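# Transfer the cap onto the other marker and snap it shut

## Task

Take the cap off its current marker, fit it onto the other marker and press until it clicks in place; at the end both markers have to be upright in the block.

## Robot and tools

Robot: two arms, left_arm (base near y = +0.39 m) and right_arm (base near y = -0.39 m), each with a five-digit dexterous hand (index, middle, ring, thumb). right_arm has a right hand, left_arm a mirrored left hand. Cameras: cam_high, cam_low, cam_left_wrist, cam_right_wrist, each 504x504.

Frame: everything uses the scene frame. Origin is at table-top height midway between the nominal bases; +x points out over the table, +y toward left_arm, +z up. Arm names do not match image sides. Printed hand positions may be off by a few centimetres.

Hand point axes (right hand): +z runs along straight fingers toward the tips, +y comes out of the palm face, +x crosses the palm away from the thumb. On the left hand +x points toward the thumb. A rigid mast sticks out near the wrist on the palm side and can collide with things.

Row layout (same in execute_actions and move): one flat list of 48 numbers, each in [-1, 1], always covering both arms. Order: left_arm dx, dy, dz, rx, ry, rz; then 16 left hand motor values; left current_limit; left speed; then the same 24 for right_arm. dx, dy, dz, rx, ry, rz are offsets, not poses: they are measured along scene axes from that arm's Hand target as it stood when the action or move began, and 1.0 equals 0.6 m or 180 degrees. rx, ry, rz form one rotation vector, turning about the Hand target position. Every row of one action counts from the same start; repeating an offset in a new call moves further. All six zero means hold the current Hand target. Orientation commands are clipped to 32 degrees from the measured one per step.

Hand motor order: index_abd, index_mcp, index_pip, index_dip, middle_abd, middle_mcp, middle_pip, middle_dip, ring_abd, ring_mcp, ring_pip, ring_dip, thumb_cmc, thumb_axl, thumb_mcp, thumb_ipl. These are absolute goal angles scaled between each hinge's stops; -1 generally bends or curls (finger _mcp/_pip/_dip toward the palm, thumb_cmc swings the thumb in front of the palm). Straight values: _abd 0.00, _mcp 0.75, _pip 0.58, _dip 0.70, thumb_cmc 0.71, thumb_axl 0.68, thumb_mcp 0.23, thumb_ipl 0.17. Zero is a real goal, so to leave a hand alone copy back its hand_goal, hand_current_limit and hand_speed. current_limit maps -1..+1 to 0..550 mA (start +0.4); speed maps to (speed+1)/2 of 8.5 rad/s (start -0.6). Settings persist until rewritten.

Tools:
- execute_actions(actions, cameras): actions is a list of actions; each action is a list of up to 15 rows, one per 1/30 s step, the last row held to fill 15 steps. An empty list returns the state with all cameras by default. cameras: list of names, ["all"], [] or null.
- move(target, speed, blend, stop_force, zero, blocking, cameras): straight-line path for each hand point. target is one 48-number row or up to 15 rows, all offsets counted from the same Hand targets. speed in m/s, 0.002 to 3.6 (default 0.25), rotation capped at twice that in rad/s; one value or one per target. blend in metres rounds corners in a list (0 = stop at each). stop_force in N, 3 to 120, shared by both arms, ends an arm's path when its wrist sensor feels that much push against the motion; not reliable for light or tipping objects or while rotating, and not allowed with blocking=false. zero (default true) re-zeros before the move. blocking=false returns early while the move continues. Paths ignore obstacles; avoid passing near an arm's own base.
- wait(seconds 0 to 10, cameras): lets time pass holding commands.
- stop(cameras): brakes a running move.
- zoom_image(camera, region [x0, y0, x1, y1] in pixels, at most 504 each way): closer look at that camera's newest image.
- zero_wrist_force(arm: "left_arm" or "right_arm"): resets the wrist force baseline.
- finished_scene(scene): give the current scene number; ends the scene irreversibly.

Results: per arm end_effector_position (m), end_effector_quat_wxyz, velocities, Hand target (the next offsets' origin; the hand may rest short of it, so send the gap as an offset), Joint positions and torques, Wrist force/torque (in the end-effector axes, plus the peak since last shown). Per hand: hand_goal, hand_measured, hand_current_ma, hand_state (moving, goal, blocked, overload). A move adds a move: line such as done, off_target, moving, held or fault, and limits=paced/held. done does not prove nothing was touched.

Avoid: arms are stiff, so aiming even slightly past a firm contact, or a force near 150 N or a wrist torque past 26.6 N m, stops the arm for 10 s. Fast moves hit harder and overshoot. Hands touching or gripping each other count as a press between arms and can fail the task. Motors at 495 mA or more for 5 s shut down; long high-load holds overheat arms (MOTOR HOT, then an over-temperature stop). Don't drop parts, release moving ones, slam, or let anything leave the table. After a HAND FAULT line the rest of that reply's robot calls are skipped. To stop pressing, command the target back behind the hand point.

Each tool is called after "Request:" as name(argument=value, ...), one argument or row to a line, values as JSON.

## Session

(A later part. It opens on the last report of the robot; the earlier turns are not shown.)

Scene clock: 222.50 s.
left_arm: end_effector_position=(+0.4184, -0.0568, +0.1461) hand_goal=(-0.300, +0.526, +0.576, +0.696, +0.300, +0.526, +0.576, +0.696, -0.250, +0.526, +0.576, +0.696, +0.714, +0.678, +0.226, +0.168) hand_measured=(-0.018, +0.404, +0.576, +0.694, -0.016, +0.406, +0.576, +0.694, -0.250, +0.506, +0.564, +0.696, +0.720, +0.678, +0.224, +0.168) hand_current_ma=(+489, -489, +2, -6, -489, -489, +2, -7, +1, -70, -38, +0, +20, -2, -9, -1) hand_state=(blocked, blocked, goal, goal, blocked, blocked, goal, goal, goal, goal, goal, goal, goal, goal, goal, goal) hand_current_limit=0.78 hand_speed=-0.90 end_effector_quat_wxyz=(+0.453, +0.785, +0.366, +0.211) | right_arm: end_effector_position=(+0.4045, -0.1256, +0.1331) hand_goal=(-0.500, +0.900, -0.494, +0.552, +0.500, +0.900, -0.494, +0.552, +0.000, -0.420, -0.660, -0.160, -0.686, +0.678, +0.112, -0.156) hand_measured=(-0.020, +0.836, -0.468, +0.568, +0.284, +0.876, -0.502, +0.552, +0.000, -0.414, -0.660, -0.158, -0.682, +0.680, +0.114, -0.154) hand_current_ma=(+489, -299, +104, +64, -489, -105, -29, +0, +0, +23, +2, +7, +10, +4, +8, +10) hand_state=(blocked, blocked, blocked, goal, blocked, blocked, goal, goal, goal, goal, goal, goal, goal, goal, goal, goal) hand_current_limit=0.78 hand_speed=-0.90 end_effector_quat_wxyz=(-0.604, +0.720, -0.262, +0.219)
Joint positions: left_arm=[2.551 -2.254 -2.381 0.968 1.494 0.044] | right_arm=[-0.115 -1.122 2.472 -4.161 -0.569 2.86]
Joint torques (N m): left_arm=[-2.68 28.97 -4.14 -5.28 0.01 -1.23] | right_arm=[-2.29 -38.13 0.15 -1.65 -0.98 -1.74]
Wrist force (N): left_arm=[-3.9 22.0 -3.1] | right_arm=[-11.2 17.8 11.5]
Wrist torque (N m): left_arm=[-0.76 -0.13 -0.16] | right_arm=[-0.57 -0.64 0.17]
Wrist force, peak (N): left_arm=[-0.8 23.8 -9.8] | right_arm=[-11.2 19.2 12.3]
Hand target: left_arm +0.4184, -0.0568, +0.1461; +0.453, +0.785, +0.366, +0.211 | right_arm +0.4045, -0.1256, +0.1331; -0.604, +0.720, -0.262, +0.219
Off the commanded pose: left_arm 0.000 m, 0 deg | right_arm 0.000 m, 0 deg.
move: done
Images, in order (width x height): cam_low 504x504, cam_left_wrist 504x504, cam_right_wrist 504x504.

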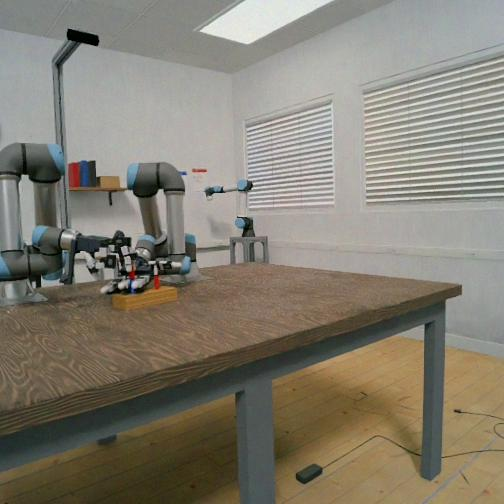

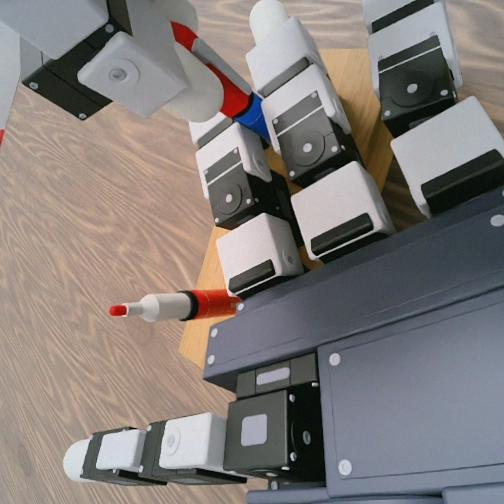

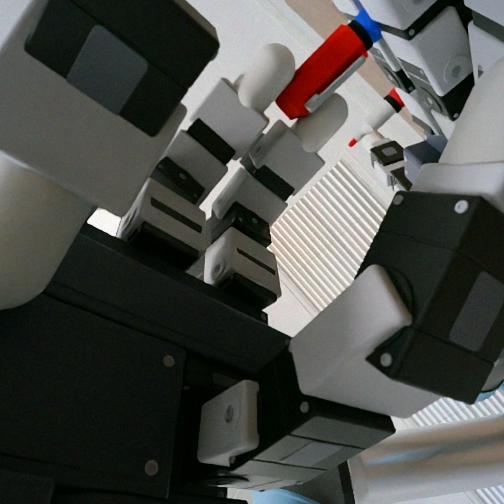

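Request:
move(
  target=[0,0,0,0,0,0,-0.3,0.525,0.576,0.696,0.3,0.525,0.576,0.696,-0.25,0.525,0.576,0.696,0.714,0.678,0.226,0.168,0.78,-0.9,0.0077,-0.0064,0.0133,0,0,0,-0.5,0.9,-0.495,0.551,0.5,0.9,-0.495,0.551,0,-0.42,-0.66,-0.16,-0.686,0.677,0.112,-0.157,0.78,-0.9],
  speed=0.01,
  stop_force=26,
  cameras=["cam_right_wrist","cam_low","cam_left_wrist"],
)

Request:
zoom_image(
  camera="cam_right_wrist",
  region=[220, 0, 420, 200],
)

Request:
zoom_image(
  camera="cam_low",
  region=[80, 220, 200, 320],
)

Scene clock: 225.23 s.
left_arm: end_effector_position=(+0.4184, -0.0568, +0.1461) hand_goal=(-0.300, +0.526, +0.576, +0.696, +0.300, +0.526, +0.576, +0.696, -0.250, +0.526, +0.576, +0.696, +0.714, +0.678, +0.226, +0.168) hand_measured=(-0.018, +0.404, +0.576, +0.694, -0.016, +0.406, +0.576, +0.694, -0.250, +0.506, +0.564, +0.696, +0.720, +0.678, +0.224, +0.168) hand_current_ma=(+489, -489, +2, -6, -489, -489, +2, -6, +1, -70, -38, +0, +20, -2, -9, -1) hand_state=(blocked, blocked, goal, goal, blocked, blocked, goal, goal, goal, goal, goal, goal, goal, goal, goal, goal) hand_current_limit=0.78 hand_speed=-0.90 end_effector_quat_wxyz=(+0.453, +0.785, +0.366, +0.211) | right_arm: end_effector_position=(+0.4092, -0.1294, +0.1411) hand_goal=(-0.500, +0.900, -0.494, +0.552, +0.500, +0.900, -0.494, +0.552, +0.000, -0.420, -0.660, -0.160, -0.686, +0.678, +0.112, -0.156) hand_measured=(+0.074, +0.818, -0.466, +0.568, +0.454, +0.886, -0.514, +0.544, +0.000, -0.414, -0.660, -0.158, -0.682, +0.680, +0.114, -0.154) hand_current_ma=(+489, -392, +109, +66, -166, -54, -80, -32, +0, +23, +2, +7, +10, +4, +8, +10) hand_state=(blocked, blocked, blocked, goal, blocked, goal, blocked, goal, goal, goal, goal, goal, goal, goal, goal, goal) hand_current_limit=0.78 hand_speed=-0.90 end_effector_quat_wxyz=(-0.604, +0.720, -0.262, +0.219)
Joint positions: left_arm=[2.551 -2.254 -2.381 0.968 1.494 0.044] | right_arm=[-0.125 -1.149 2.463 -4.12 -0.559 2.854]
Joint torques (N m): left_arm=[-2.15 29.67 -5.12 -5.21 -0.42 -1.21] | right_arm=[-19.2 -35.47 -24.03 -1.03 -0.54 -2]
Wrist force (N): left_arm=[-2.0 25.5 0.8] | right_arm=[-17.3 14.2 6.8]
Wrist torque (N m): left_arm=[-0.94 -0.05 -0.21] | right_arm=[-0.37 -0.95 -0.01]
Wrist force, peak (N): left_arm=[-2.0 25.8 0.8] | right_arm=[-12.9 18.8 11.8]
Hand target: left_arm +0.4184, -0.0568, +0.1461; +0.453, +0.785, +0.366, +0.211 | right_arm +0.4092, -0.1294, +0.1411; -0.604, +0.720, -0.262, +0.219
Off the commanded pose: left_arm 0.000 m, 0 deg | right_arm 0.000 m, 0 deg.
move: done
Images, in order (width x height): cam_low 504x504, cam_left_wrist 504x504, cam_right_wrist 504x504.

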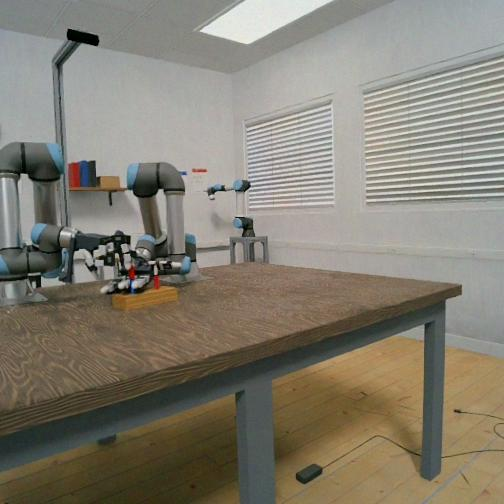

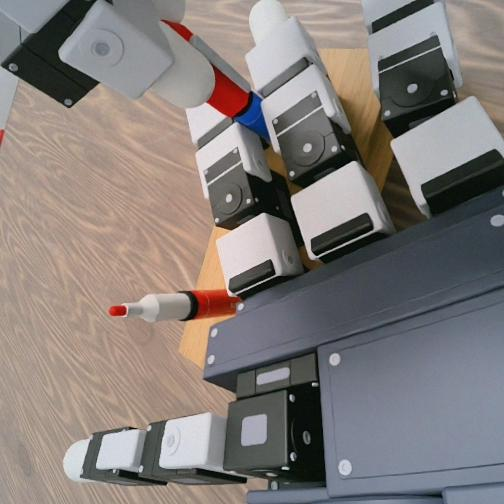

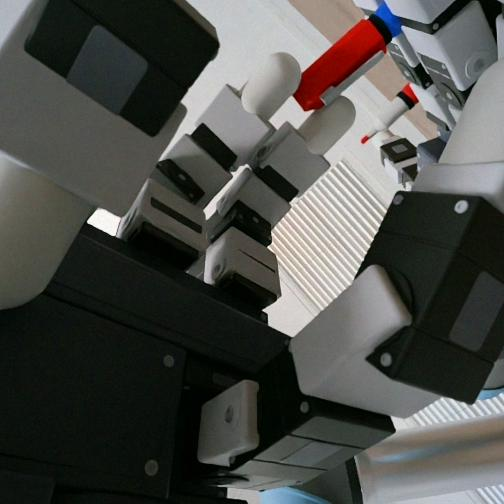

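Scaled by 2.520.

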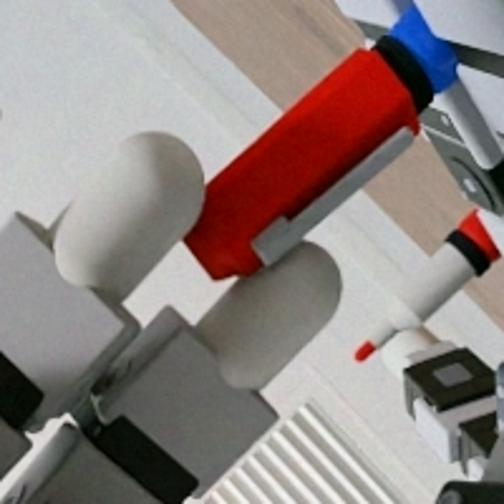

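Scaled by 4.200.

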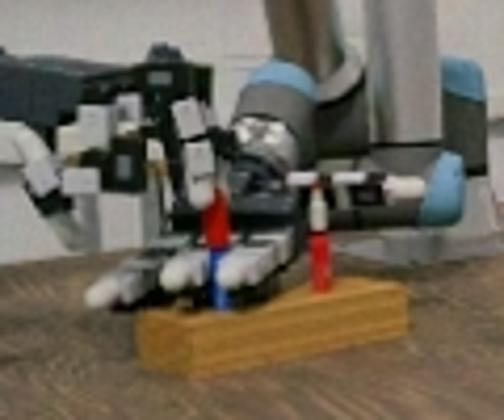

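Request:
execute_actions(
  actions=[],
  cameras=["cam_low","cam_right_wrist"],
)

Request:
zoom_image(
  camera="cam_right_wrist",
  region=[220, 0, 420, 200],
)

Request:
zoom_image(
  camera="cam_low",
  region=[80, 220, 200, 320],
)

Scene clock: 229.13 s.
left_arm: end_effector_position=(+0.4184, -0.0568, +0.1461) hand_goal=(-0.300, +0.526, +0.576, +0.696, +0.300, +0.526, +0.576, +0.696, -0.250, +0.526, +0.576, +0.696, +0.714, +0.678, +0.226, +0.168) hand_measured=(-0.018, +0.404, +0.576, +0.694, -0.016, +0.406, +0.576, +0.694, -0.250, +0.506, +0.564, +0.696, +0.720, +0.678, +0.224, +0.168) hand_current_ma=(+489, -489, +2, -6, -489, -489, +2, -6, +1, -70, -38, +0, +20, -2, -9, -1) hand_state=(blocked, blocked, goal, goal, blocked, blocked, goal, goal, goal, goal, goal, goal, goal, goal, goal, goal) hand_current_limit=0.78 hand_speed=-0.90 end_effector_quat_wxyz=(+0.453, +0.785, +0.366, +0.211) | right_arm: end_effector_position=(+0.4092, -0.1294, +0.1411) hand_goal=(-0.500, +0.900, -0.494, +0.552, +0.500, +0.900, -0.494, +0.552, +0.000, -0.420, -0.660, -0.160, -0.686, +0.678, +0.112, -0.156) hand_measured=(+0.074, +0.818, -0.466, +0.568, +0.454, +0.886, -0.514, +0.544, +0.000, -0.414, -0.660, -0.158, -0.682, +0.680, +0.114, -0.154) hand_current_ma=(+490, -392, +109, +66, -166, -54, -80, -32, +0, +23, +2, +7, +10, +4, +8, +10) hand_state=(blocked, blocked, blocked, goal, blocked, goal, blocked, goal, goal, goal, goal, goal, goal, goal, goal, goal) hand_current_limit=0.78 hand_speed=-0.90 end_effector_quat_wxyz=(-0.604, +0.720, -0.262, +0.219)
Joint positions: left_arm=[2.551 -2.254 -2.381 0.968 1.494 0.044] | right_arm=[-0.125 -1.149 2.463 -4.12 -0.559 2.854]
Joint velocities: within noise
Joint torques (N m): left_arm=[-1.9 28.48 -6.34 -5.22 -0.6 -1.4] | right_arm=[-19.19 -35.97 -24.67 -1.21 -0.54 -2.23]
Wrist force (N): left_arm=[-2.0 25.6 1.0] | right_arm=[-17.4 14.4 6.9]
Wrist torque (N m): left_arm=[-0.95 -0.05 -0.21] | right_arm=[-0.34 -0.95 0.00]
Wrist force, peak (N): left_arm=[-2.1 25.7 1.1] | right_arm=[-17.8 14.7 6.9]
Hand target: left_arm +0.4184, -0.0568, +0.1461; +0.453, +0.785, +0.366, +0.211 | right_arm +0.4092, -0.1294, +0.1411; -0.604, +0.720, -0.262, +0.219
Off the commanded pose: left_arm 0.000 m, 0 deg | right_arm 0.000 m, 0 deg.
Images, in order (width x height): cam_low 504x504, cam_right_wrist 504x504.

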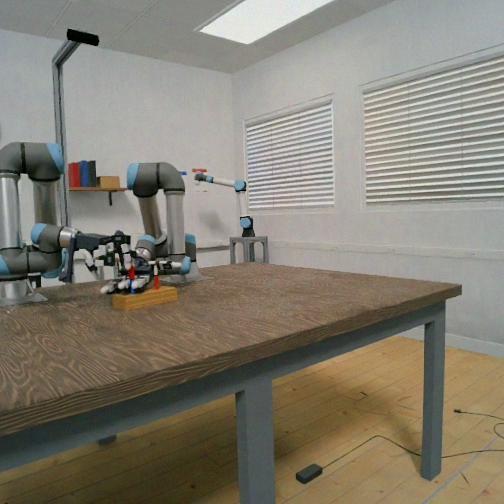

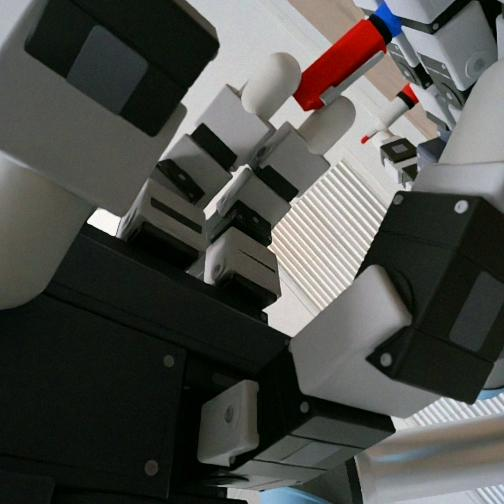

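Scaled by 2.520.

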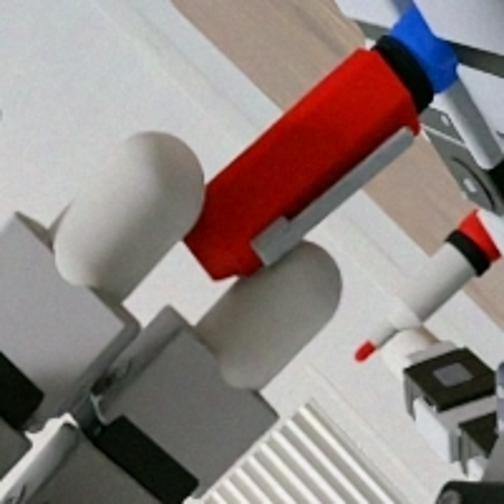

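Scaled by 4.200.

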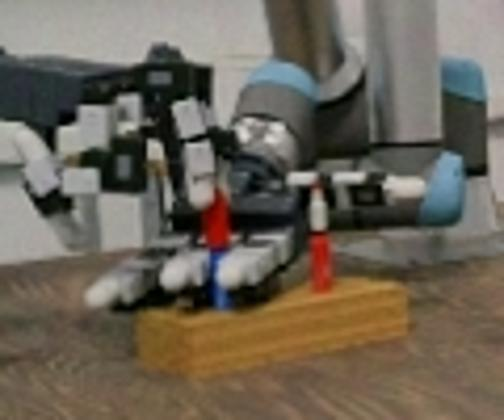

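Request:
execute_actions(
  actions=[
    [[0,0,0,0,0,0,0.1,0.525,0.576,0.696,-0.1,0.525,0.576,0.696,-0.25,0.525,0.576,0.696,0.714,0.678,0.226,0.168,0.3,-0.9,0,0,0,0,0,0,-0.5,0.9,-0.495,0.551,0.5,0.9,-0.495,0.551,0,-0.42,-0.66,-0.16,-0.686,0.677,0.112,-0.157,0.78,-0.9]],
    [[0,0,0,0,0,0,0.1,0.525,0.576,0.696,-0.1,0.525,0.576,0.696,-0.25,0.525,0.576,0.696,0.714,0.678,0.226,0.168,0.3,-0.9,0,0,0,0,0,0,-0.5,0.9,-0.495,0.551,0.5,0.9,-0.495,0.551,0,-0.42,-0.66,-0.16,-0.686,0.677,0.112,-0.157,0.78,-0.9]],
  ],
)

Request:
move(
  target=[0,0,0,0,0,0,0.1,0.525,0.576,0.696,-0.1,0.525,0.576,0.696,-0.25,0.525,0.576,0.696,0.714,0.678,0.226,0.168,0.3,-0.9,-0.027,0.0225,-0.0083,0,0,0,-0.5,0.9,-0.495,0.551,0.5,0.9,-0.495,0.551,0,-0.42,-0.66,-0.16,-0.686,0.677,0.112,-0.157,0.78,-0.9],
  speed=0.03,
  cameras=["cam_right_wrist","cam_low"],
)

Request:
zoom_image(
  camera="cam_right_wrist",
  region=[220, 0, 420, 200],
)

Request:
zoom_image(
  camera="cam_low",
  region=[80, 220, 200, 320],
)

Scene clock: 246.70 s.
left_arm: end_effector_position=(+0.4184, -0.0568, +0.1461) hand_goal=(+0.100, +0.526, +0.576, +0.696, -0.100, +0.526, +0.576, +0.696, -0.250, +0.526, +0.576, +0.696, +0.714, +0.678, +0.226, +0.168) hand_measured=(+0.096, +0.398, +0.578, +0.694, -0.096, +0.400, +0.578, +0.694, -0.250, +0.506, +0.562, +0.696, +0.720, +0.678, +0.224, +0.168) hand_current_ma=(-8, -357, +4, -6, +8, -357, +6, -6, +1, -75, -46, +0, +20, -2, -9, -1) hand_state=(goal, blocked, goal, goal, goal, blocked, goal, goal, goal, blocked, goal, goal, goal, goal, goal, goal) hand_current_limit=0.30 hand_speed=-0.90 end_effector_quat_wxyz=(+0.453, +0.785, +0.366, +0.211) | right_arm: end_effector_position=(+0.4092, -0.1294, +0.1411) hand_goal=(-0.500, +0.900, -0.494, +0.552, +0.500, +0.900, -0.494, +0.552, +0.000, -0.420, -0.660, -0.160, -0.686, +0.678, +0.112, -0.156) hand_measured=(+0.074, +0.818, -0.466, +0.568, +0.454, +0.888, -0.516, +0.542, +0.000, -0.414, -0.660, -0.158, -0.682, +0.680, +0.114, -0.154) hand_current_ma=(+489, -392, +110, +66, -166, -48, -87, -36, +0, +23, +2, +7, +10, +4, +8, +10) hand_state=(blocked, blocked, blocked, goal, blocked, goal, blocked, goal, goal, goal, goal, goal, goal, goal, goal, goal) hand_current_limit=0.78 hand_speed=-0.90 end_effector_quat_wxyz=(-0.604, +0.720, -0.262, +0.219)
Joint positions: left_arm=[2.551 -2.254 -2.381 0.968 1.494 0.044] | right_arm=[-0.125 -1.149 2.463 -4.12 -0.559 2.854]
Joint torques (N m): left_arm=[-0.97 29.06 -5.89 -0.59 -0.52 -1.26] | right_arm=[-15.7 -33.37 -20.89 -1.26 -0.37 -1.74]
Wrist force (N): left_arm=[-0.9 19.8 1.1] | right_arm=[-15.2 13.4 6.0]
Wrist torque (N m): left_arm=[-0.87 0.03 -0.19] | right_arm=[-0.27 -0.80 0.02]
Wrist force, peak (N): left_arm=[-1.9 25.8 0.8] | right_arm=[-17.7 14.6 7.0]
Hand target: left_arm +0.4184, -0.0568, +0.1461; +0.453, +0.785, +0.366, +0.211 | right_arm +0.4092, -0.1294, +0.1411; -0.604, +0.720, -0.262, +0.219
Off the commanded pose: left_arm 0.000 m, 0 deg | right_arm 0.000 m, 0 deg.

Scene clock: 247.87 s.
left_arm: end_effector_position=(+0.4184, -0.0568, +0.1461) hand_goal=(+0.100, +0.526, +0.576, +0.696, -0.100, +0.526, +0.576, +0.696, -0.250, +0.526, +0.576, +0.696, +0.714, +0.678, +0.226, +0.168) hand_measured=(+0.096, +0.398, +0.578, +0.694, -0.096, +0.400, +0.578, +0.694, -0.250, +0.506, +0.562, +0.696, +0.720, +0.678, +0.224, +0.168) hand_current_ma=(-8, -357, +4, -6, +8, -357, +6, -6, +1, -75, -46, +0, +20, -2, -9, -1) hand_state=(goal, blocked, goal, goal, goal, blocked, goal, goal, goal, blocked, goal, goal, goal, goal, goal, goal) hand_current_limit=0.30 hand_speed=-0.90 end_effector_quat_wxyz=(+0.453, +0.785, +0.366, +0.211) | right_arm: end_effector_position=(+0.3930, -0.1160, +0.1361) hand_goal=(-0.500, +0.900, -0.494, +0.552, +0.500, +0.900, -0.494, +0.552, +0.000, -0.420, -0.660, -0.160, -0.686, +0.678, +0.112, -0.156) hand_measured=(-0.004, +0.850, -0.476, +0.564, +0.454, +0.968, -0.560, +0.516, +0.000, -0.414, -0.660, -0.158, -0.684, +0.680, +0.114, -0.154) hand_current_ma=(+489, -223, +72, +44, -166, +316, -284, -146, +0, +23, +2, +7, +10, +4, +8, +10) hand_state=(blocked, blocked, goal, goal, blocked, blocked, blocked, blocked, goal, goal, goal, goal, goal, goal, goal, goal) hand_current_limit=0.78 hand_speed=-0.90 end_effector_quat_wxyz=(-0.604, +0.720, -0.262, +0.219)
Joint positions: left_arm=[2.551 -2.254 -2.381 0.968 1.494 0.044] | right_arm=[-0.088 -1.138 2.493 -4.178 -0.594 2.876]
Joint torques (N m): left_arm=[-0.26 27.91 -5.19 -0.24 -0.51 -1.37] | right_arm=[14.19 -9.99 7.3 -3.23 -2.23 1.43]
Wrist force (N): left_arm=[-2.5 16.9 0.0] | right_arm=[-1.0 -2.6 1.1]
Wrist torque (N m): left_arm=[-0.71 -0.04 -0.26] | right_arm=[0.33 0.20 0.04]
Wrist force, peak (N): left_arm=[-0.9 19.8 0.9] | right_arm=[-15.0 13.5 6.3]
Hand target: left_arm +0.4184, -0.0568, +0.1461; +0.453, +0.785, +0.366, +0.211 | right_arm +0.3930, -0.1159, +0.1361; -0.604, +0.720, -0.262, +0.219
Off the commanded pose: left_arm 0.000 m, 0 deg | right_arm 0.000 m, 0 deg.
move: done
Images, in order (width x height): cam_low 504x504, cam_right_wrist 504x504.

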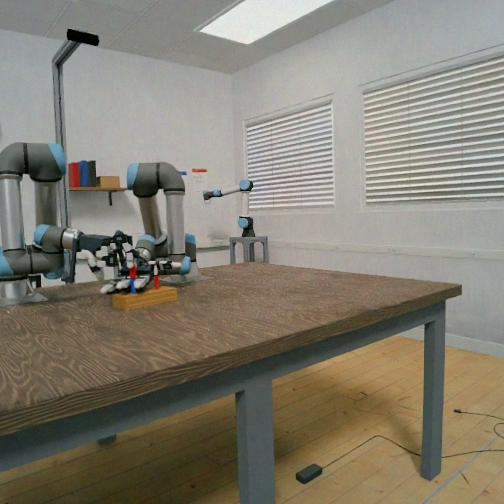

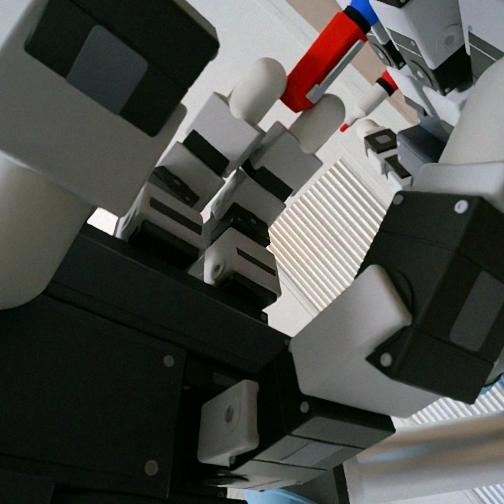

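Scaled by 2.520.

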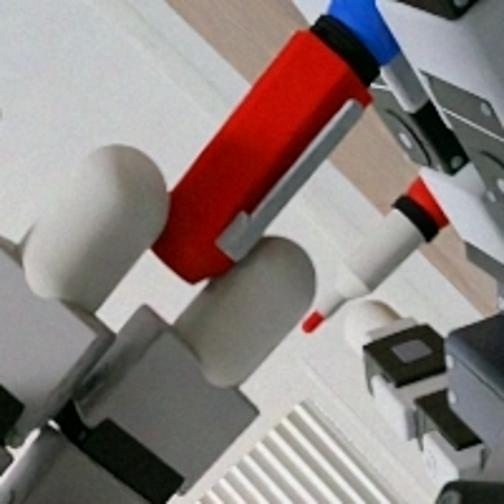

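Scaled by 4.200.

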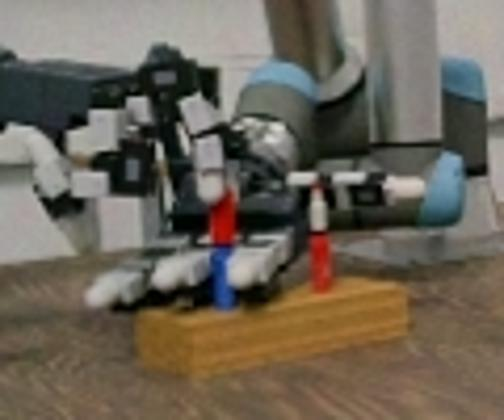

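Request:
execute_actions(
  actions=[
    [[0,0,0,0,0,0,0.1,0.525,0.576,0.696,-0.1,0.525,0.576,0.696,-0.25,0.525,0.576,0.696,0.714,0.678,0.226,0.168,0.3,-0.9,0,0,0,0,0,0,0.09,0.9,-0.495,0.551,-0.09,0.9,-0.495,0.551,0,-0.42,-0.66,-0.16,-0.686,0.677,0.112,-0.157,0.3,-0.9]],
    [[0,0,0,0,0,0,0.1,0.525,0.576,0.696,-0.1,0.525,0.576,0.696,-0.25,0.525,0.576,0.696,0.714,0.678,0.226,0.168,0.3,-0.9,0,0,0,0,0,0,0.09,0.9,-0.495,0.551,-0.09,0.9,-0.495,0.551,0,-0.42,-0.66,-0.16,-0.686,0.677,0.112,-0.157,0.3,-0.9]],
  ],
)

Request:
move(
  target=[0,0,0,0,0,0,0.1,0.525,0.576,0.696,-0.1,0.525,0.576,0.696,-0.25,0.525,0.576,0.696,0.714,0.678,0.226,0.168,0.3,-0.9,0,0,-0.0285,0,0,0,0.09,0.9,-0.495,0.551,-0.09,0.9,-0.495,0.551,0,-0.42,-0.66,-0.16,-0.686,0.677,0.112,-0.157,0.3,-0.9],
  speed=0.03,
  stop_force=5,
  cameras=["cam_right_wrist","cam_low"],
)

Request:
zoom_image(
  camera="cam_right_wrist",
  region=[220, 0, 420, 200],
)

Request:
zoom_image(
  camera="cam_low",
  region=[80, 220, 200, 320],
)

Scene clock: 250.70 s.
left_arm: end_effector_position=(+0.4184, -0.0568, +0.1461) hand_goal=(+0.100, +0.526, +0.576, +0.696, -0.100, +0.526, +0.576, +0.696, -0.250, +0.526, +0.576, +0.696, +0.714, +0.678, +0.226, +0.168) hand_measured=(+0.096, +0.398, +0.578, +0.694, -0.096, +0.400, +0.578, +0.694, -0.250, +0.506, +0.562, +0.696, +0.720, +0.678, +0.224, +0.168) hand_current_ma=(-8, -357, +4, -6, +8, -357, +6, -6, +1, -75, -46, +0, +20, -2, -9, -1) hand_state=(goal, blocked, goal, goal, goal, blocked, goal, goal, goal, blocked, goal, goal, goal, goal, goal, goal) hand_current_limit=0.30 hand_speed=-0.90 end_effector_quat_wxyz=(+0.453, +0.785, +0.366, +0.211) | right_arm: end_effector_position=(+0.3930, -0.1159, +0.1361) hand_goal=(+0.090, +0.900, -0.494, +0.552, -0.090, +0.900, -0.494, +0.552, +0.000, -0.420, -0.660, -0.160, -0.686, +0.678, +0.112, -0.156) hand_measured=(+0.086, +0.880, -0.492, +0.554, -0.086, +0.894, -0.498, +0.550, +0.000, -0.414, -0.660, -0.158, -0.684, +0.680, +0.114, -0.154) hand_current_ma=(-9, -86, +5, +8, +9, -25, -17, -9, +0, +23, +2, +7, +10, +4, +8, +10) hand_state=(goal, blocked, goal, goal, goal, goal, goal, goal, goal, goal, goal, goal, goal, goal, goal, goal) hand_current_limit=0.30 hand_speed=-0.90 end_effector_quat_wxyz=(-0.604, +0.720, -0.262, +0.219)
Joint positions: left_arm=[2.551 -2.254 -2.381 0.968 1.494 0.044] | right_arm=[-0.088 -1.138 2.493 -4.179 -0.594 2.876]
Joint torques (N m): left_arm=[1.25 28.22 -4.82 -0.31 -0.54 -1.19] | right_arm=[9.47 -20.27 -0.84 -3.82 0.21 0.87]
Wrist force (N): left_arm=[-2.4 17.1 0.1] | right_arm=[-3.7 4.6 3.0]
Wrist torque (N m): left_arm=[-0.70 -0.05 -0.26] | right_arm=[0.07 0.06 0.06]
Wrist force, peak (N): left_arm=[-2.3 17.2 0.1] | right_arm=[-3.4 4.7 3.4]
Hand target: left_arm +0.4184, -0.0568, +0.1461; +0.453, +0.785, +0.366, +0.211 | right_arm +0.3930, -0.1159, +0.1361; -0.604, +0.720, -0.262, +0.219
Off the commanded pose: left_arm 0.000 m, 0 deg | right_arm 0.000 m, 0 deg.

Scene clock: 252.23 s.
left_arm: end_effector_position=(+0.4184, -0.0568, +0.1461) hand_goal=(+0.100, +0.526, +0.576, +0.696, -0.100, +0.526, +0.576, +0.696, -0.250, +0.526, +0.576, +0.696, +0.714, +0.678, +0.226, +0.168) hand_measured=(+0.096, +0.398, +0.578, +0.694, -0.096, +0.400, +0.578, +0.694, -0.250, +0.506, +0.562, +0.696, +0.720, +0.678, +0.224, +0.168) hand_current_ma=(-8, -357, +4, -6, +8, -357, +6, -6, +1, -75, -46, +0, +20, -2, -9, -1) hand_state=(goal, blocked, goal, goal, goal, blocked, goal, goal, goal, blocked, goal, goal, goal, goal, goal, goal) hand_current_limit=0.30 hand_speed=-0.90 end_effector_quat_wxyz=(+0.453, +0.785, +0.366, +0.211) | right_arm: end_effector_position=(+0.3930, -0.1159, +0.1190) hand_goal=(+0.090, +0.900, -0.494, +0.552, -0.090, +0.900, -0.494, +0.552, +0.000, -0.420, -0.660, -0.160, -0.686, +0.678, +0.112, -0.156) hand_measured=(+0.086, +0.880, -0.492, +0.554, -0.086, +0.894, -0.498, +0.550, +0.000, -0.414, -0.660, -0.158, -0.684, +0.680, +0.114, -0.154) hand_current_ma=(-9, -85, +5, +8, +9, -25, -14, -9, +0, +23, +2, +7, +10, +4, +8, +10) hand_state=(goal, blocked, goal, goal, goal, goal, goal, goal, goal, goal, goal, goal, goal, goal, goal, goal) hand_current_limit=0.30 hand_speed=-0.90 end_effector_quat_wxyz=(-0.604, +0.720, -0.262, +0.219)
Joint positions: left_arm=[2.551 -2.254 -2.381 0.968 1.494 0.044] | right_arm=[-0.088 -1.073 2.492 -4.243 -0.594 2.876]
Joint torques (N m): left_arm=[0.94 29.56 -5.71 -0.21 -0.45 -1.33] | right_arm=[4.88 -13.32 -15.6 -4.67 0.85 1.25]
Wrist force (N): left_arm=[-2.5 17.1 -0.2] | right_arm=[-3.1 4.1 3.1]
Wrist torque (N m): left_arm=[-0.68 -0.05 -0.26] | right_arm=[0.04 0.02 0.11]
Wrist force, peak (N): left_arm=[-2.2 17.2 0.1] | right_arm=[-3.7 4.9 2.9]
Hand target: left_arm +0.4184, -0.0568, +0.1461; +0.453, +0.785, +0.366, +0.211 | right_arm +0.3930, -0.1159, +0.1190; -0.604, +0.720, -0.262, +0.219
Off the commanded pose: left_arm 0.000 m, 0 deg | right_arm 0.000 m, 0 deg.
move: done
Images, in order (width x height): cam_low 504x504, cam_right_wrist 504x504.

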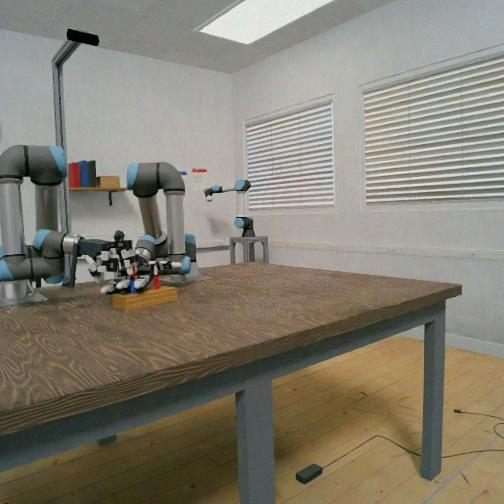

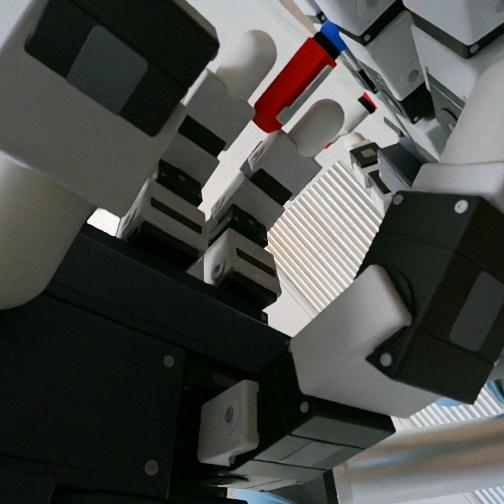

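Scaled by 2.520.

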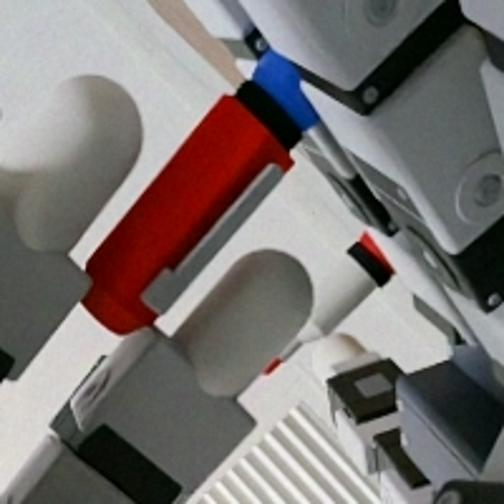

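Scaled by 4.200.

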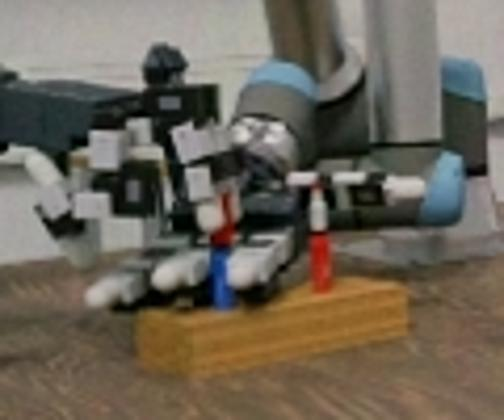

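Request:
execute_actions(
  actions=[
    [[0,0,0,0,0,0,0.1,0.525,0.576,0.696,-0.1,0.525,0.576,0.696,-0.25,0.525,0.576,0.696,0.714,0.678,0.226,0.168,0.3,-0.9,0,0,0,0,0,0,-0.3,0.9,-0.495,0.551,0.3,0.9,-0.495,0.551,0,-0.42,-0.66,-0.16,-0.686,0.677,0.112,-0.157,0.3,-0.9]],
    [[0,0,0,0,0,0,0.1,0.525,0.576,0.696,-0.1,0.525,0.576,0.696,-0.25,0.525,0.576,0.696,0.714,0.678,0.226,0.168,0.3,-0.9,0,0,0,0,0,0,-0.3,0.9,-0.495,0.551,0.3,0.9,-0.495,0.551,0,-0.42,-0.66,-0.16,-0.686,0.677,0.112,-0.157,0.3,-0.9]],
  ],
)

Request:
move(
  target=[0,0,0,0,0,0,0.1,0.525,0.576,0.696,-0.1,0.525,0.576,0.696,-0.25,0.525,0.576,0.696,0.714,0.678,0.226,0.168,0.3,-0.9,0,0,-0.0285,0,0,0,-0.3,0.9,-0.495,0.551,0.3,0.9,-0.495,0.551,0,-0.42,-0.66,-0.16,-0.686,0.677,0.112,-0.157,0.3,-0.9],
  speed=0.02,
  stop_force=8,
  cameras=["cam_right_wrist","cam_low"],
)

Request:
zoom_image(
  camera="cam_right_wrist",
  region=[220, 0, 420, 200],
)

Request:
zoom_image(
  camera="cam_low",
  region=[80, 220, 200, 320],
)

Scene clock: 254.30 s.
left_arm: end_effector_position=(+0.4184, -0.0568, +0.1461) hand_goal=(+0.100, +0.526, +0.576, +0.696, -0.100, +0.526, +0.576, +0.696, -0.250, +0.526, +0.576, +0.696, +0.714, +0.678, +0.226, +0.168) hand_measured=(+0.096, +0.398, +0.578, +0.694, -0.096, +0.400, +0.578, +0.694, -0.250, +0.506, +0.562, +0.696, +0.720, +0.678, +0.224, +0.168) hand_current_ma=(-8, -357, +4, -6, +8, -357, +6, -6, +1, -75, -46, +0, +20, -2, -9, -1) hand_state=(goal, blocked, goal, goal, goal, blocked, goal, goal, goal, blocked, goal, goal, goal, goal, goal, goal) hand_current_limit=0.30 hand_speed=-0.90 end_effector_quat_wxyz=(+0.453, +0.785, +0.366, +0.211) | right_arm: end_effector_position=(+0.3930, -0.1159, +0.1190) hand_goal=(-0.300, +0.900, -0.494, +0.552, +0.300, +0.900, -0.494, +0.552, +0.000, -0.420, -0.660, -0.160, -0.686, +0.678, +0.112, -0.156) hand_measured=(-0.004, +0.906, -0.492, +0.554, -0.010, +0.910, -0.492, +0.550, +0.000, -0.414, -0.660, -0.158, -0.684, +0.680, +0.114, -0.154) hand_current_ma=(+358, +21, +5, +8, -357, +40, +7, -5, +0, +23, +2, +7, +10, +4, +8, +10) hand_state=(blocked, goal, goal, goal, blocked, goal, goal, goal, goal, goal, goal, goal, goal, goal, goal, goal) hand_current_limit=0.30 hand_speed=-0.90 end_effector_quat_wxyz=(-0.604, +0.720, -0.262, +0.219)
Joint positions: left_arm=[2.551 -2.254 -2.381 0.968 1.494 0.044] | right_arm=[-0.088 -1.073 2.492 -4.243 -0.594 2.876]
Joint torques (N m): left_arm=[1.85 28.67 -5.73 -0.01 -0.41 -1.11] | right_arm=[-8.5 -14.85 -13.83 -2.31 2.73 0.9]
Wrist force (N): left_arm=[-2.3 17.0 -0.1] | right_arm=[-3.0 1.2 2.5]
Wrist torque (N m): left_arm=[-0.71 -0.06 -0.25] | right_arm=[0.23 0.01 0.12]
Wrist force, peak (N): left_arm=[-2.5 17.3 -0.1] | right_arm=[-3.3 4.5 3.1]
Hand target: left_arm +0.4184, -0.0568, +0.1461; +0.453, +0.785, +0.366, +0.211 | right_arm +0.3930, -0.1159, +0.1190; -0.604, +0.720, -0.262, +0.219
Off the commanded pose: left_arm 0.000 m, 0 deg | right_arm 0.000 m, 0 deg.

Scene clock: 255.77 s.
left_arm: end_effector_position=(+0.4184, -0.0568, +0.1461) hand_goal=(+0.100, +0.526, +0.576, +0.696, -0.100, +0.526, +0.576, +0.696, -0.250, +0.526, +0.576, +0.696, +0.714, +0.678, +0.226, +0.168) hand_measured=(+0.098, +0.398, +0.578, +0.694, -0.096, +0.400, +0.578, +0.694, -0.250, +0.506, +0.562, +0.696, +0.720, +0.678, +0.224, +0.168) hand_current_ma=(-5, -357, +4, -6, +8, -357, +6, -6, +1, -75, -46, +0, +20, -2, -9, -1) hand_state=(goal, blocked, goal, goal, goal, blocked, goal, goal, goal, blocked, goal, goal, goal, goal, goal, goal) hand_current_limit=0.30 hand_speed=-0.90 end_effector_quat_wxyz=(+0.453, +0.785, +0.366, +0.211) | right_arm: end_effector_position=(+0.3929, -0.1159, +0.1152) hand_goal=(-0.300, +0.900, -0.494, +0.552, +0.300, +0.900, -0.494, +0.552, +0.000, -0.420, -0.660, -0.160, -0.686, +0.678, +0.112, -0.156) hand_measured=(-0.004, +0.944, -0.484, +0.554, -0.010, +0.948, -0.486, +0.550, +0.000, -0.414, -0.660, -0.158, -0.684, +0.680, +0.114, -0.154) hand_current_ma=(+357, +199, +34, +8, -357, +218, +26, -4, +0, +23, +2, +7, +10, +4, +8, +10) hand_state=(blocked, blocked, goal, goal, blocked, blocked, goal, goal, goal, goal, goal, goal, goal, goal, goal, goal) hand_current_limit=0.30 hand_speed=-0.90 end_effector_quat_wxyz=(-0.604, +0.720, -0.262, +0.219)
Joint positions: left_arm=[2.551 -2.254 -2.381 0.968 1.494 0.044] | right_arm=[-0.088 -1.058 2.492 -4.257 -0.594 2.876]
Joint torques (N m): left_arm=[1.86 28.09 -5.3 0.01 -0.42 -1.18] | right_arm=[-8.52 -30.86 7.39 1.69 1.71 0.51]
Wrist force (N): left_arm=[-2.3 17.2 0.0] | right_arm=[-3.2 -0.7 1.7]
Wrist torque (N m): left_arm=[-0.69 -0.06 -0.25] | right_arm=[0.40 0.02 0.11]
Wrist force, peak (N): left_arm=[-2.4 17.3 0.1] | right_arm=[-3.5 -7.0 -0.2]
Hand target: left_arm +0.4184, -0.0568, +0.1461; +0.453, +0.785, +0.366, +0.211 | right_arm +0.3929, -0.1159, +0.1152; -0.604, +0.720, -0.262, +0.219 (not the last commanded pose)
Off the commanded pose: left_arm 0.000 m, 0 deg | right_arm 0.013 m, 0 deg.
move: contact (right_arm)
Images, in order (width x height): cam_low 504x504, cam_right_wrist 504x504.

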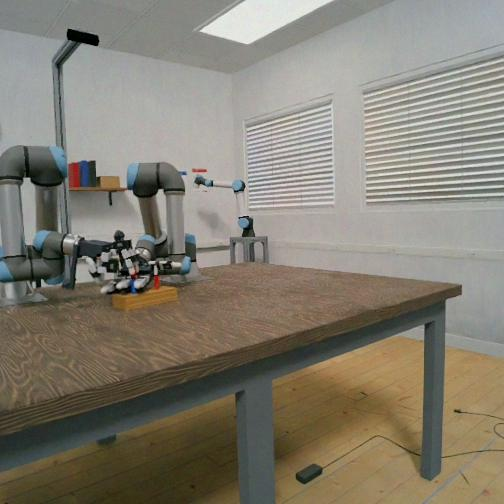

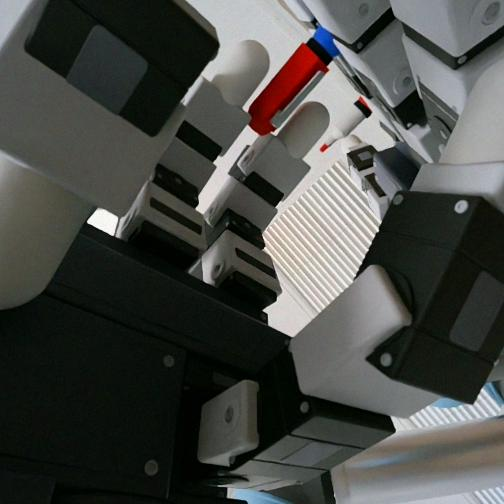

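Scaled by 2.520.

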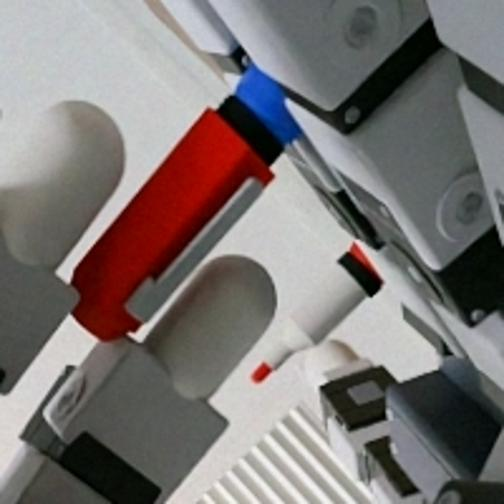

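Scaled by 4.200.

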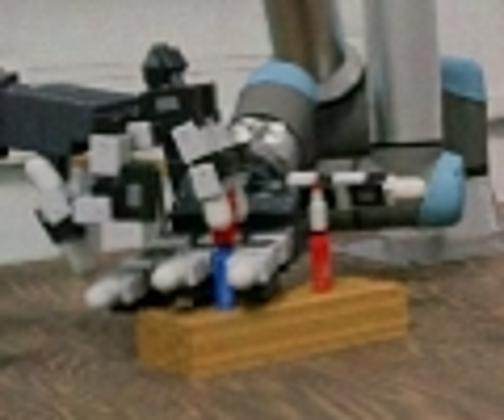

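Request:
move(
  target=[0,0,0,0,0,0,0.1,0.525,0.576,0.696,-0.1,0.525,0.576,0.696,-0.25,0.525,0.576,0.696,0.714,0.678,0.226,0.168,0.3,-0.9,0,0,-0.0285,0,0,0,-0.3,0.9,-0.495,0.551,0.3,0.9,-0.495,0.551,0,-0.42,-0.66,-0.16,-0.686,0.677,0.112,-0.157,0.3,-0.9],
  speed=0.015,
  stop_force=14,
  cameras=["cam_right_wrist","cam_low"],
)

Request:
zoom_image(
  camera="cam_low",
  region=[80, 220, 200, 320],
)

Scene clock: 258.87 s.
left_arm: end_effector_position=(+0.4184, -0.0568, +0.1461) hand_goal=(+0.100, +0.526, +0.576, +0.696, -0.100, +0.526, +0.576, +0.696, -0.250, +0.526, +0.576, +0.696, +0.714, +0.678, +0.226, +0.168) hand_measured=(+0.124, +0.398, +0.578, +0.694, -0.096, +0.400, +0.578, +0.694, -0.250, +0.506, +0.562, +0.696, +0.720, +0.678, +0.224, +0.168) hand_current_ma=(+71, -357, +4, -6, +8, -357, +6, -6, +1, -75, -46, +0, +20, -2, -9, -1) hand_state=(blocked, blocked, goal, goal, goal, blocked, goal, goal, goal, blocked, goal, goal, goal, goal, goal, goal) hand_current_limit=0.30 hand_speed=-0.90 end_effector_quat_wxyz=(+0.453, +0.785, +0.366, +0.211) | right_arm: end_effector_position=(+0.3929, -0.1159, +0.1095) hand_goal=(-0.300, +0.900, -0.494, +0.552, +0.300, +0.900, -0.494, +0.552, +0.000, -0.420, -0.660, -0.160, -0.686, +0.678, +0.112, -0.156) hand_measured=(-0.004, +0.994, -0.484, +0.552, -0.010, +0.994, -0.488, +0.550, +0.000, -0.414, -0.660, -0.158, -0.684, +0.680, +0.114, -0.154) hand_current_ma=(+357, +357, +33, +0, -357, +357, +24, -8, +0, +23, +2, +7, +10, +4, +8, +10) hand_state=(blocked, blocked, goal, goal, blocked, blocked, goal, goal, goal, goal, goal, goal, goal, goal, goal, goal) hand_current_limit=0.30 hand_speed=-0.90 end_effector_quat_wxyz=(-0.604, +0.720, -0.262, +0.219)
Joint positions: left_arm=[2.551 -2.254 -2.381 0.968 1.494 0.044] | right_arm=[-0.088 -1.036 2.491 -4.278 -0.594 2.876]
Joint torques (N m): left_arm=[2.59 27.74 -5.91 -0.01 -0.36 -1.12] | right_arm=[-7.09 -27.97 8.6 3.06 1.28 -0.33]
Wrist force (N): left_arm=[-1.2 16.2 -0.6] | right_arm=[-2.3 -9.2 -4.3]
Wrist torque (N m): left_arm=[-0.71 -0.02 -0.27] | right_arm=[1.10 0.05 0.14]
Wrist force, peak (N): left_arm=[-2.5 17.3 0.0] | right_arm=[-2.3 -18.1 -7.2]
Hand target: left_arm +0.4184, -0.0568, +0.1461; +0.453, +0.785, +0.366, +0.211 | right_arm +0.3929, -0.1159, +0.1095; -0.604, +0.720, -0.262, +0.219 (not the last commanded pose)
Off the commanded pose: left_arm 0.000 m, 0 deg | right_arm 0.011 m, 0 deg.
move: contact (right_arm)
Images, in order (width x height): cam_low 504x504, cam_right_wrist 504x504.

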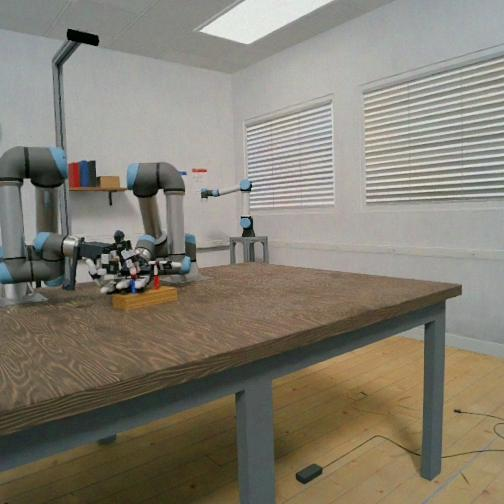

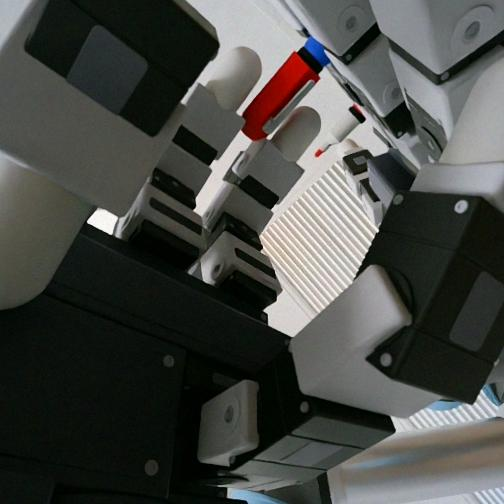

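Scaled by 4.200.

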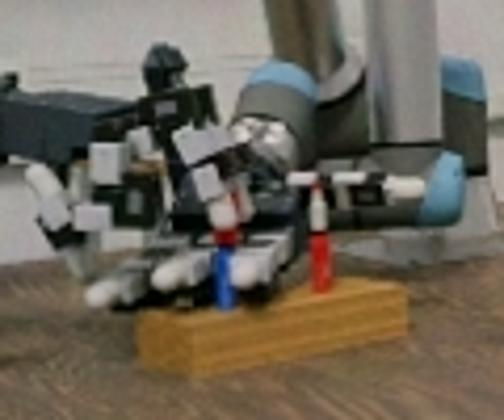

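Request:
execute_actions(
  actions=[
    [[0,0,0,0,0,0,0.1,0.525,0.576,0.696,-0.1,0.525,0.576,0.696,-0.25,0.525,0.576,0.696,0.714,0.678,0.226,0.168,0.3,-0.9,0,0,0,0,0,0,0.09,0.9,-0.495,0.551,-0.09,0.9,-0.495,0.551,0,-0.42,-0.66,-0.16,-0.686,0.677,0.112,-0.157,0.3,-0.9]],
    [[0,0,0,0,0,0,0.1,0.525,0.576,0.696,-0.1,0.525,0.576,0.696,-0.25,0.525,0.576,0.696,0.714,0.678,0.226,0.168,0.3,-0.9,0,0,0,0,0,0,0.09,0.9,-0.495,0.551,-0.09,0.9,-0.495,0.551,0,-0.42,-0.66,-0.16,-0.686,0.677,0.112,-0.157,0.3,-0.9]],
  ],
)

Request:
move(
  target=[0,0,0,0,0,0,0.1,0.525,0.576,0.696,-0.1,0.525,0.576,0.696,-0.25,0.525,0.576,0.696,0.714,0.678,0.226,0.168,0.3,-0.9,0,0,0.0205,0,0,0,0.09,0.9,-0.495,0.551,-0.09,0.9,-0.495,0.551,0,-0.42,-0.66,-0.16,-0.686,0.677,0.112,-0.157,0.3,-0.9],
  speed=0.03,
  cameras=["cam_right_wrist","cam_low","cam_left_wrist","cam_high"],
)

Request:
zoom_image(
  camera="cam_right_wrist",
  region=[220, 0, 420, 200],
)

Request:
zoom_image(
  camera="cam_low",
  region=[90, 240, 170, 310],
)

Request:
zoom_image(
  camera="cam_left_wrist",
  region=[100, 0, 400, 300],
)

Request:
zoom_image(
  camera="cam_high",
  region=[140, 200, 300, 340],
)

Scene clock: 262.97 s.
left_arm: end_effector_position=(+0.4184, -0.0568, +0.1461) hand_goal=(+0.100, +0.526, +0.576, +0.696, -0.100, +0.526, +0.576, +0.696, -0.250, +0.526, +0.576, +0.696, +0.714, +0.678, +0.226, +0.168) hand_measured=(+0.120, +0.398, +0.578, +0.694, -0.096, +0.400, +0.578, +0.694, -0.250, +0.506, +0.562, +0.696, +0.720, +0.678, +0.224, +0.168) hand_current_ma=(+58, -357, +4, -6, +8, -357, +6, -6, +1, -75, -46, +0, +20, -2, -9, -1) hand_state=(goal, blocked, goal, goal, goal, blocked, goal, goal, goal, blocked, goal, goal, goal, goal, goal, goal) hand_current_limit=0.30 hand_speed=-0.90 end_effector_quat_wxyz=(+0.453, +0.785, +0.366, +0.211) | right_arm: end_effector_position=(+0.3929, -0.1159, +0.1095) hand_goal=(+0.090, +0.900, -0.494, +0.552, -0.090, +0.900, -0.494, +0.552, +0.000, -0.420, -0.660, -0.160, -0.686, +0.678, +0.112, -0.156) hand_measured=(+0.088, +0.894, -0.492, +0.552, -0.086, +0.994, -0.498, +0.548, +0.000, -0.414, -0.660, -0.158, -0.684, +0.680, +0.114, -0.154) hand_current_ma=(-9, -23, +6, +0, +13, +358, -11, -14, +0, +23, +2, +7, +10, +4, +8, +10) hand_state=(goal, goal, goal, goal, goal, blocked, goal, goal, goal, goal, goal, goal, goal, goal, goal, goal) hand_current_limit=0.30 hand_speed=-0.90 end_effector_quat_wxyz=(-0.604, +0.720, -0.262, +0.219)
Joint positions: left_arm=[2.551 -2.254 -2.381 0.968 1.494 0.044] | right_arm=[-0.088 -1.036 2.491 -4.278 -0.594 2.876]
Joint torques (N m): left_arm=[1.76 27.75 -6.33 -0.04 -0.54 -1.21] | right_arm=[-6.99 -28.26 4.77 -3.18 1.35 0.17]
Wrist force (N): left_arm=[-2.0 17.1 0.2] | right_arm=[-2.8 0.8 -0.1]
Wrist torque (N m): left_arm=[-0.71 -0.04 -0.27] | right_arm=[0.59 0.08 0.12]
Wrist force, peak (N): left_arm=[-1.8 17.3 0.2] | right_arm=[-2.4 -9.6 -4.3]
Hand target: left_arm +0.4184, -0.0568, +0.1461; +0.453, +0.785, +0.366, +0.211 | right_arm +0.3929, -0.1159, +0.1095; -0.604, +0.720, -0.262, +0.219
Off the commanded pose: left_arm 0.000 m, 0 deg | right_arm 0.000 m, 0 deg.

Scene clock: 263.87 s.
left_arm: end_effector_position=(+0.4184, -0.0568, +0.1461) hand_goal=(+0.100, +0.526, +0.576, +0.696, -0.100, +0.526, +0.576, +0.696, -0.250, +0.526, +0.576, +0.696, +0.714, +0.678, +0.226, +0.168) hand_measured=(+0.104, +0.398, +0.578, +0.694, -0.096, +0.400, +0.578, +0.694, -0.250, +0.506, +0.562, +0.696, +0.720, +0.678, +0.224, +0.168) hand_current_ma=(+8, -357, +4, -6, +8, -357, +6, -6, +1, -75, -46, +0, +20, -2, -9, -1) hand_state=(goal, blocked, goal, goal, goal, blocked, goal, goal, goal, blocked, goal, goal, goal, goal, goal, goal) hand_current_limit=0.30 hand_speed=-0.90 end_effector_quat_wxyz=(+0.453, +0.785, +0.366, +0.211) | right_arm: end_effector_position=(+0.3929, -0.1159, +0.1217) hand_goal=(+0.090, +0.900, -0.494, +0.552, -0.090, +0.900, -0.494, +0.552, +0.000, -0.420, -0.660, -0.160, -0.686, +0.678, +0.112, -0.156) hand_measured=(+0.088, +0.894, -0.492, +0.552, -0.088, +0.894, -0.492, +0.550, +0.000, -0.414, -0.660, -0.158, -0.684, +0.680, +0.114, -0.154) hand_current_ma=(-9, -23, +6, +0, +6, -22, +4, -9, +0, +23, +2, +7, +10, +4, +8, +10) hand_state=(goal, goal, goal, goal, goal, goal, goal, goal, goal, goal, goal, goal, goal, goal, goal, goal) hand_current_limit=0.30 hand_speed=-0.90 end_effector_quat_wxyz=(-0.604, +0.720, -0.262, +0.219)
Joint positions: left_arm=[2.551 -2.254 -2.381 0.968 1.494 0.044] | right_arm=[-0.088 -1.083 2.493 -4.233 -0.594 2.876]
Joint torques (N m): left_arm=[2.1 28.27 -5.36 -0.08 -0.33 -1.26] | right_arm=[-5.82 -33.57 5.53 0.88 2.22 -1.38]
Wrist force (N): left_arm=[-2.4 16.9 0.3] | right_arm=[-3.6 5.6 2.7]
Wrist torque (N m): left_arm=[-0.74 -0.05 -0.26] | right_arm=[0.21 0.08 0.12]
Wrist force, peak (N): left_arm=[-2.3 17.3 0.1] | right_arm=[-3.7 5.4 2.8]
Hand target: left_arm +0.4184, -0.0568, +0.1461; +0.453, +0.785, +0.366, +0.211 | right_arm +0.3929, -0.1159, +0.1218; -0.604, +0.720, -0.262, +0.219
Off the commanded pose: left_arm 0.000 m, 0 deg | right_arm 0.000 m, 0 deg.
move: done

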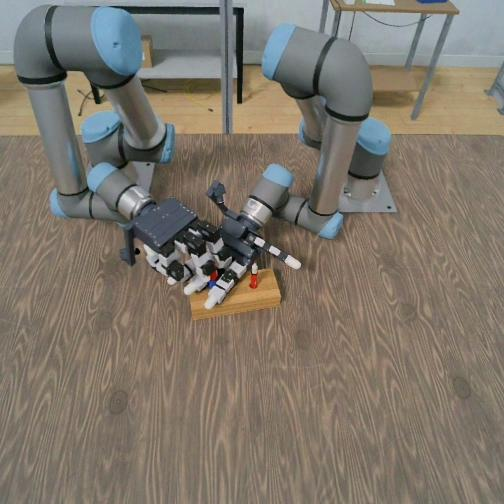

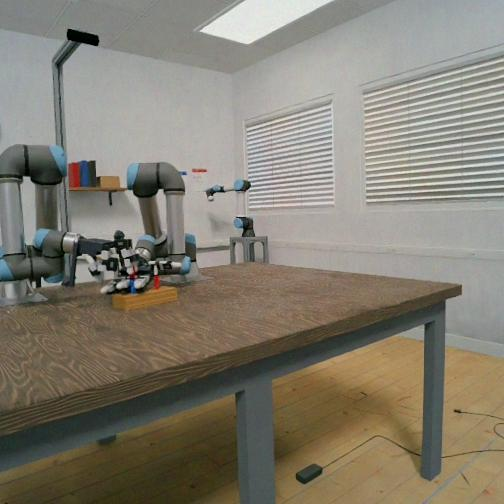

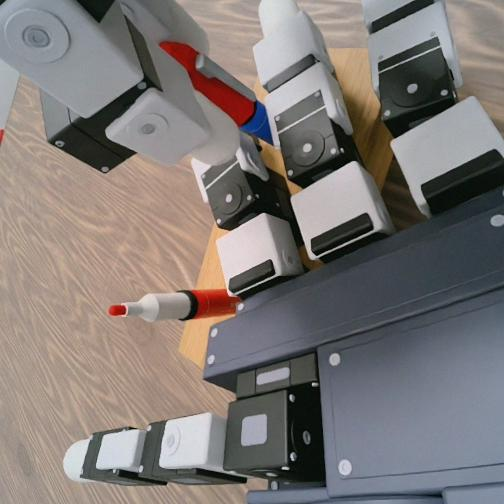

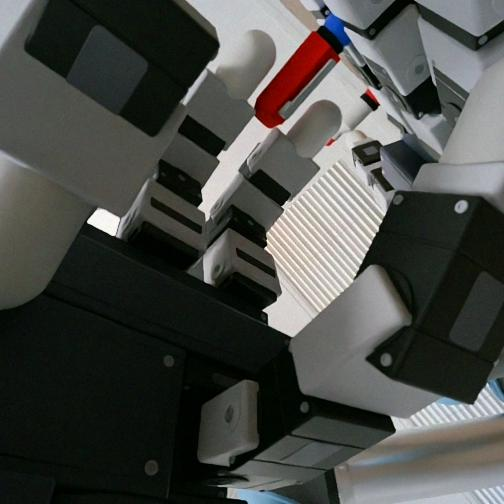

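Scaled by 2.520.

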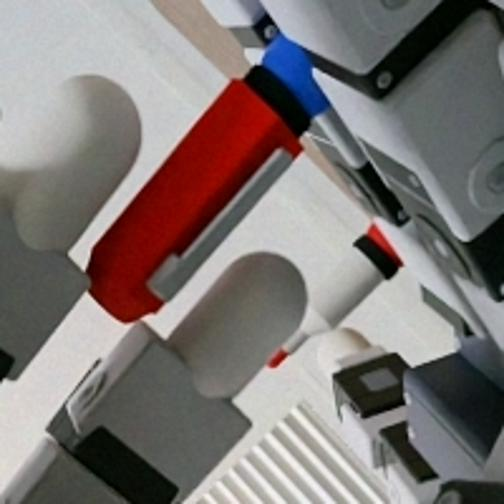

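Scaled by 6.300.

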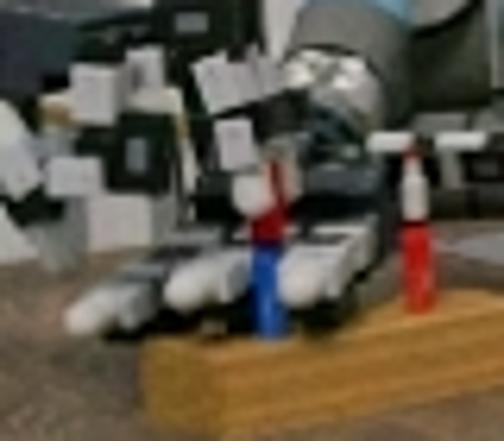

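Scaled by 1.680.

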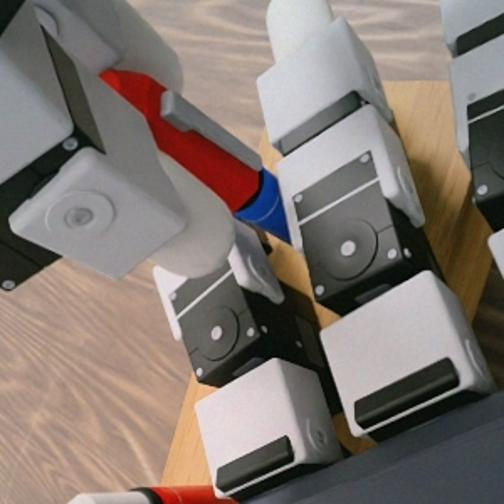

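Scaled by 3.150.

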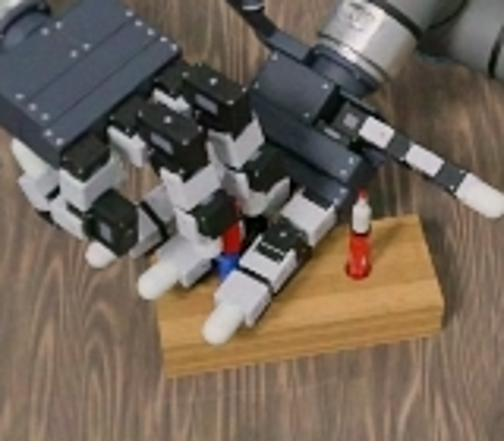

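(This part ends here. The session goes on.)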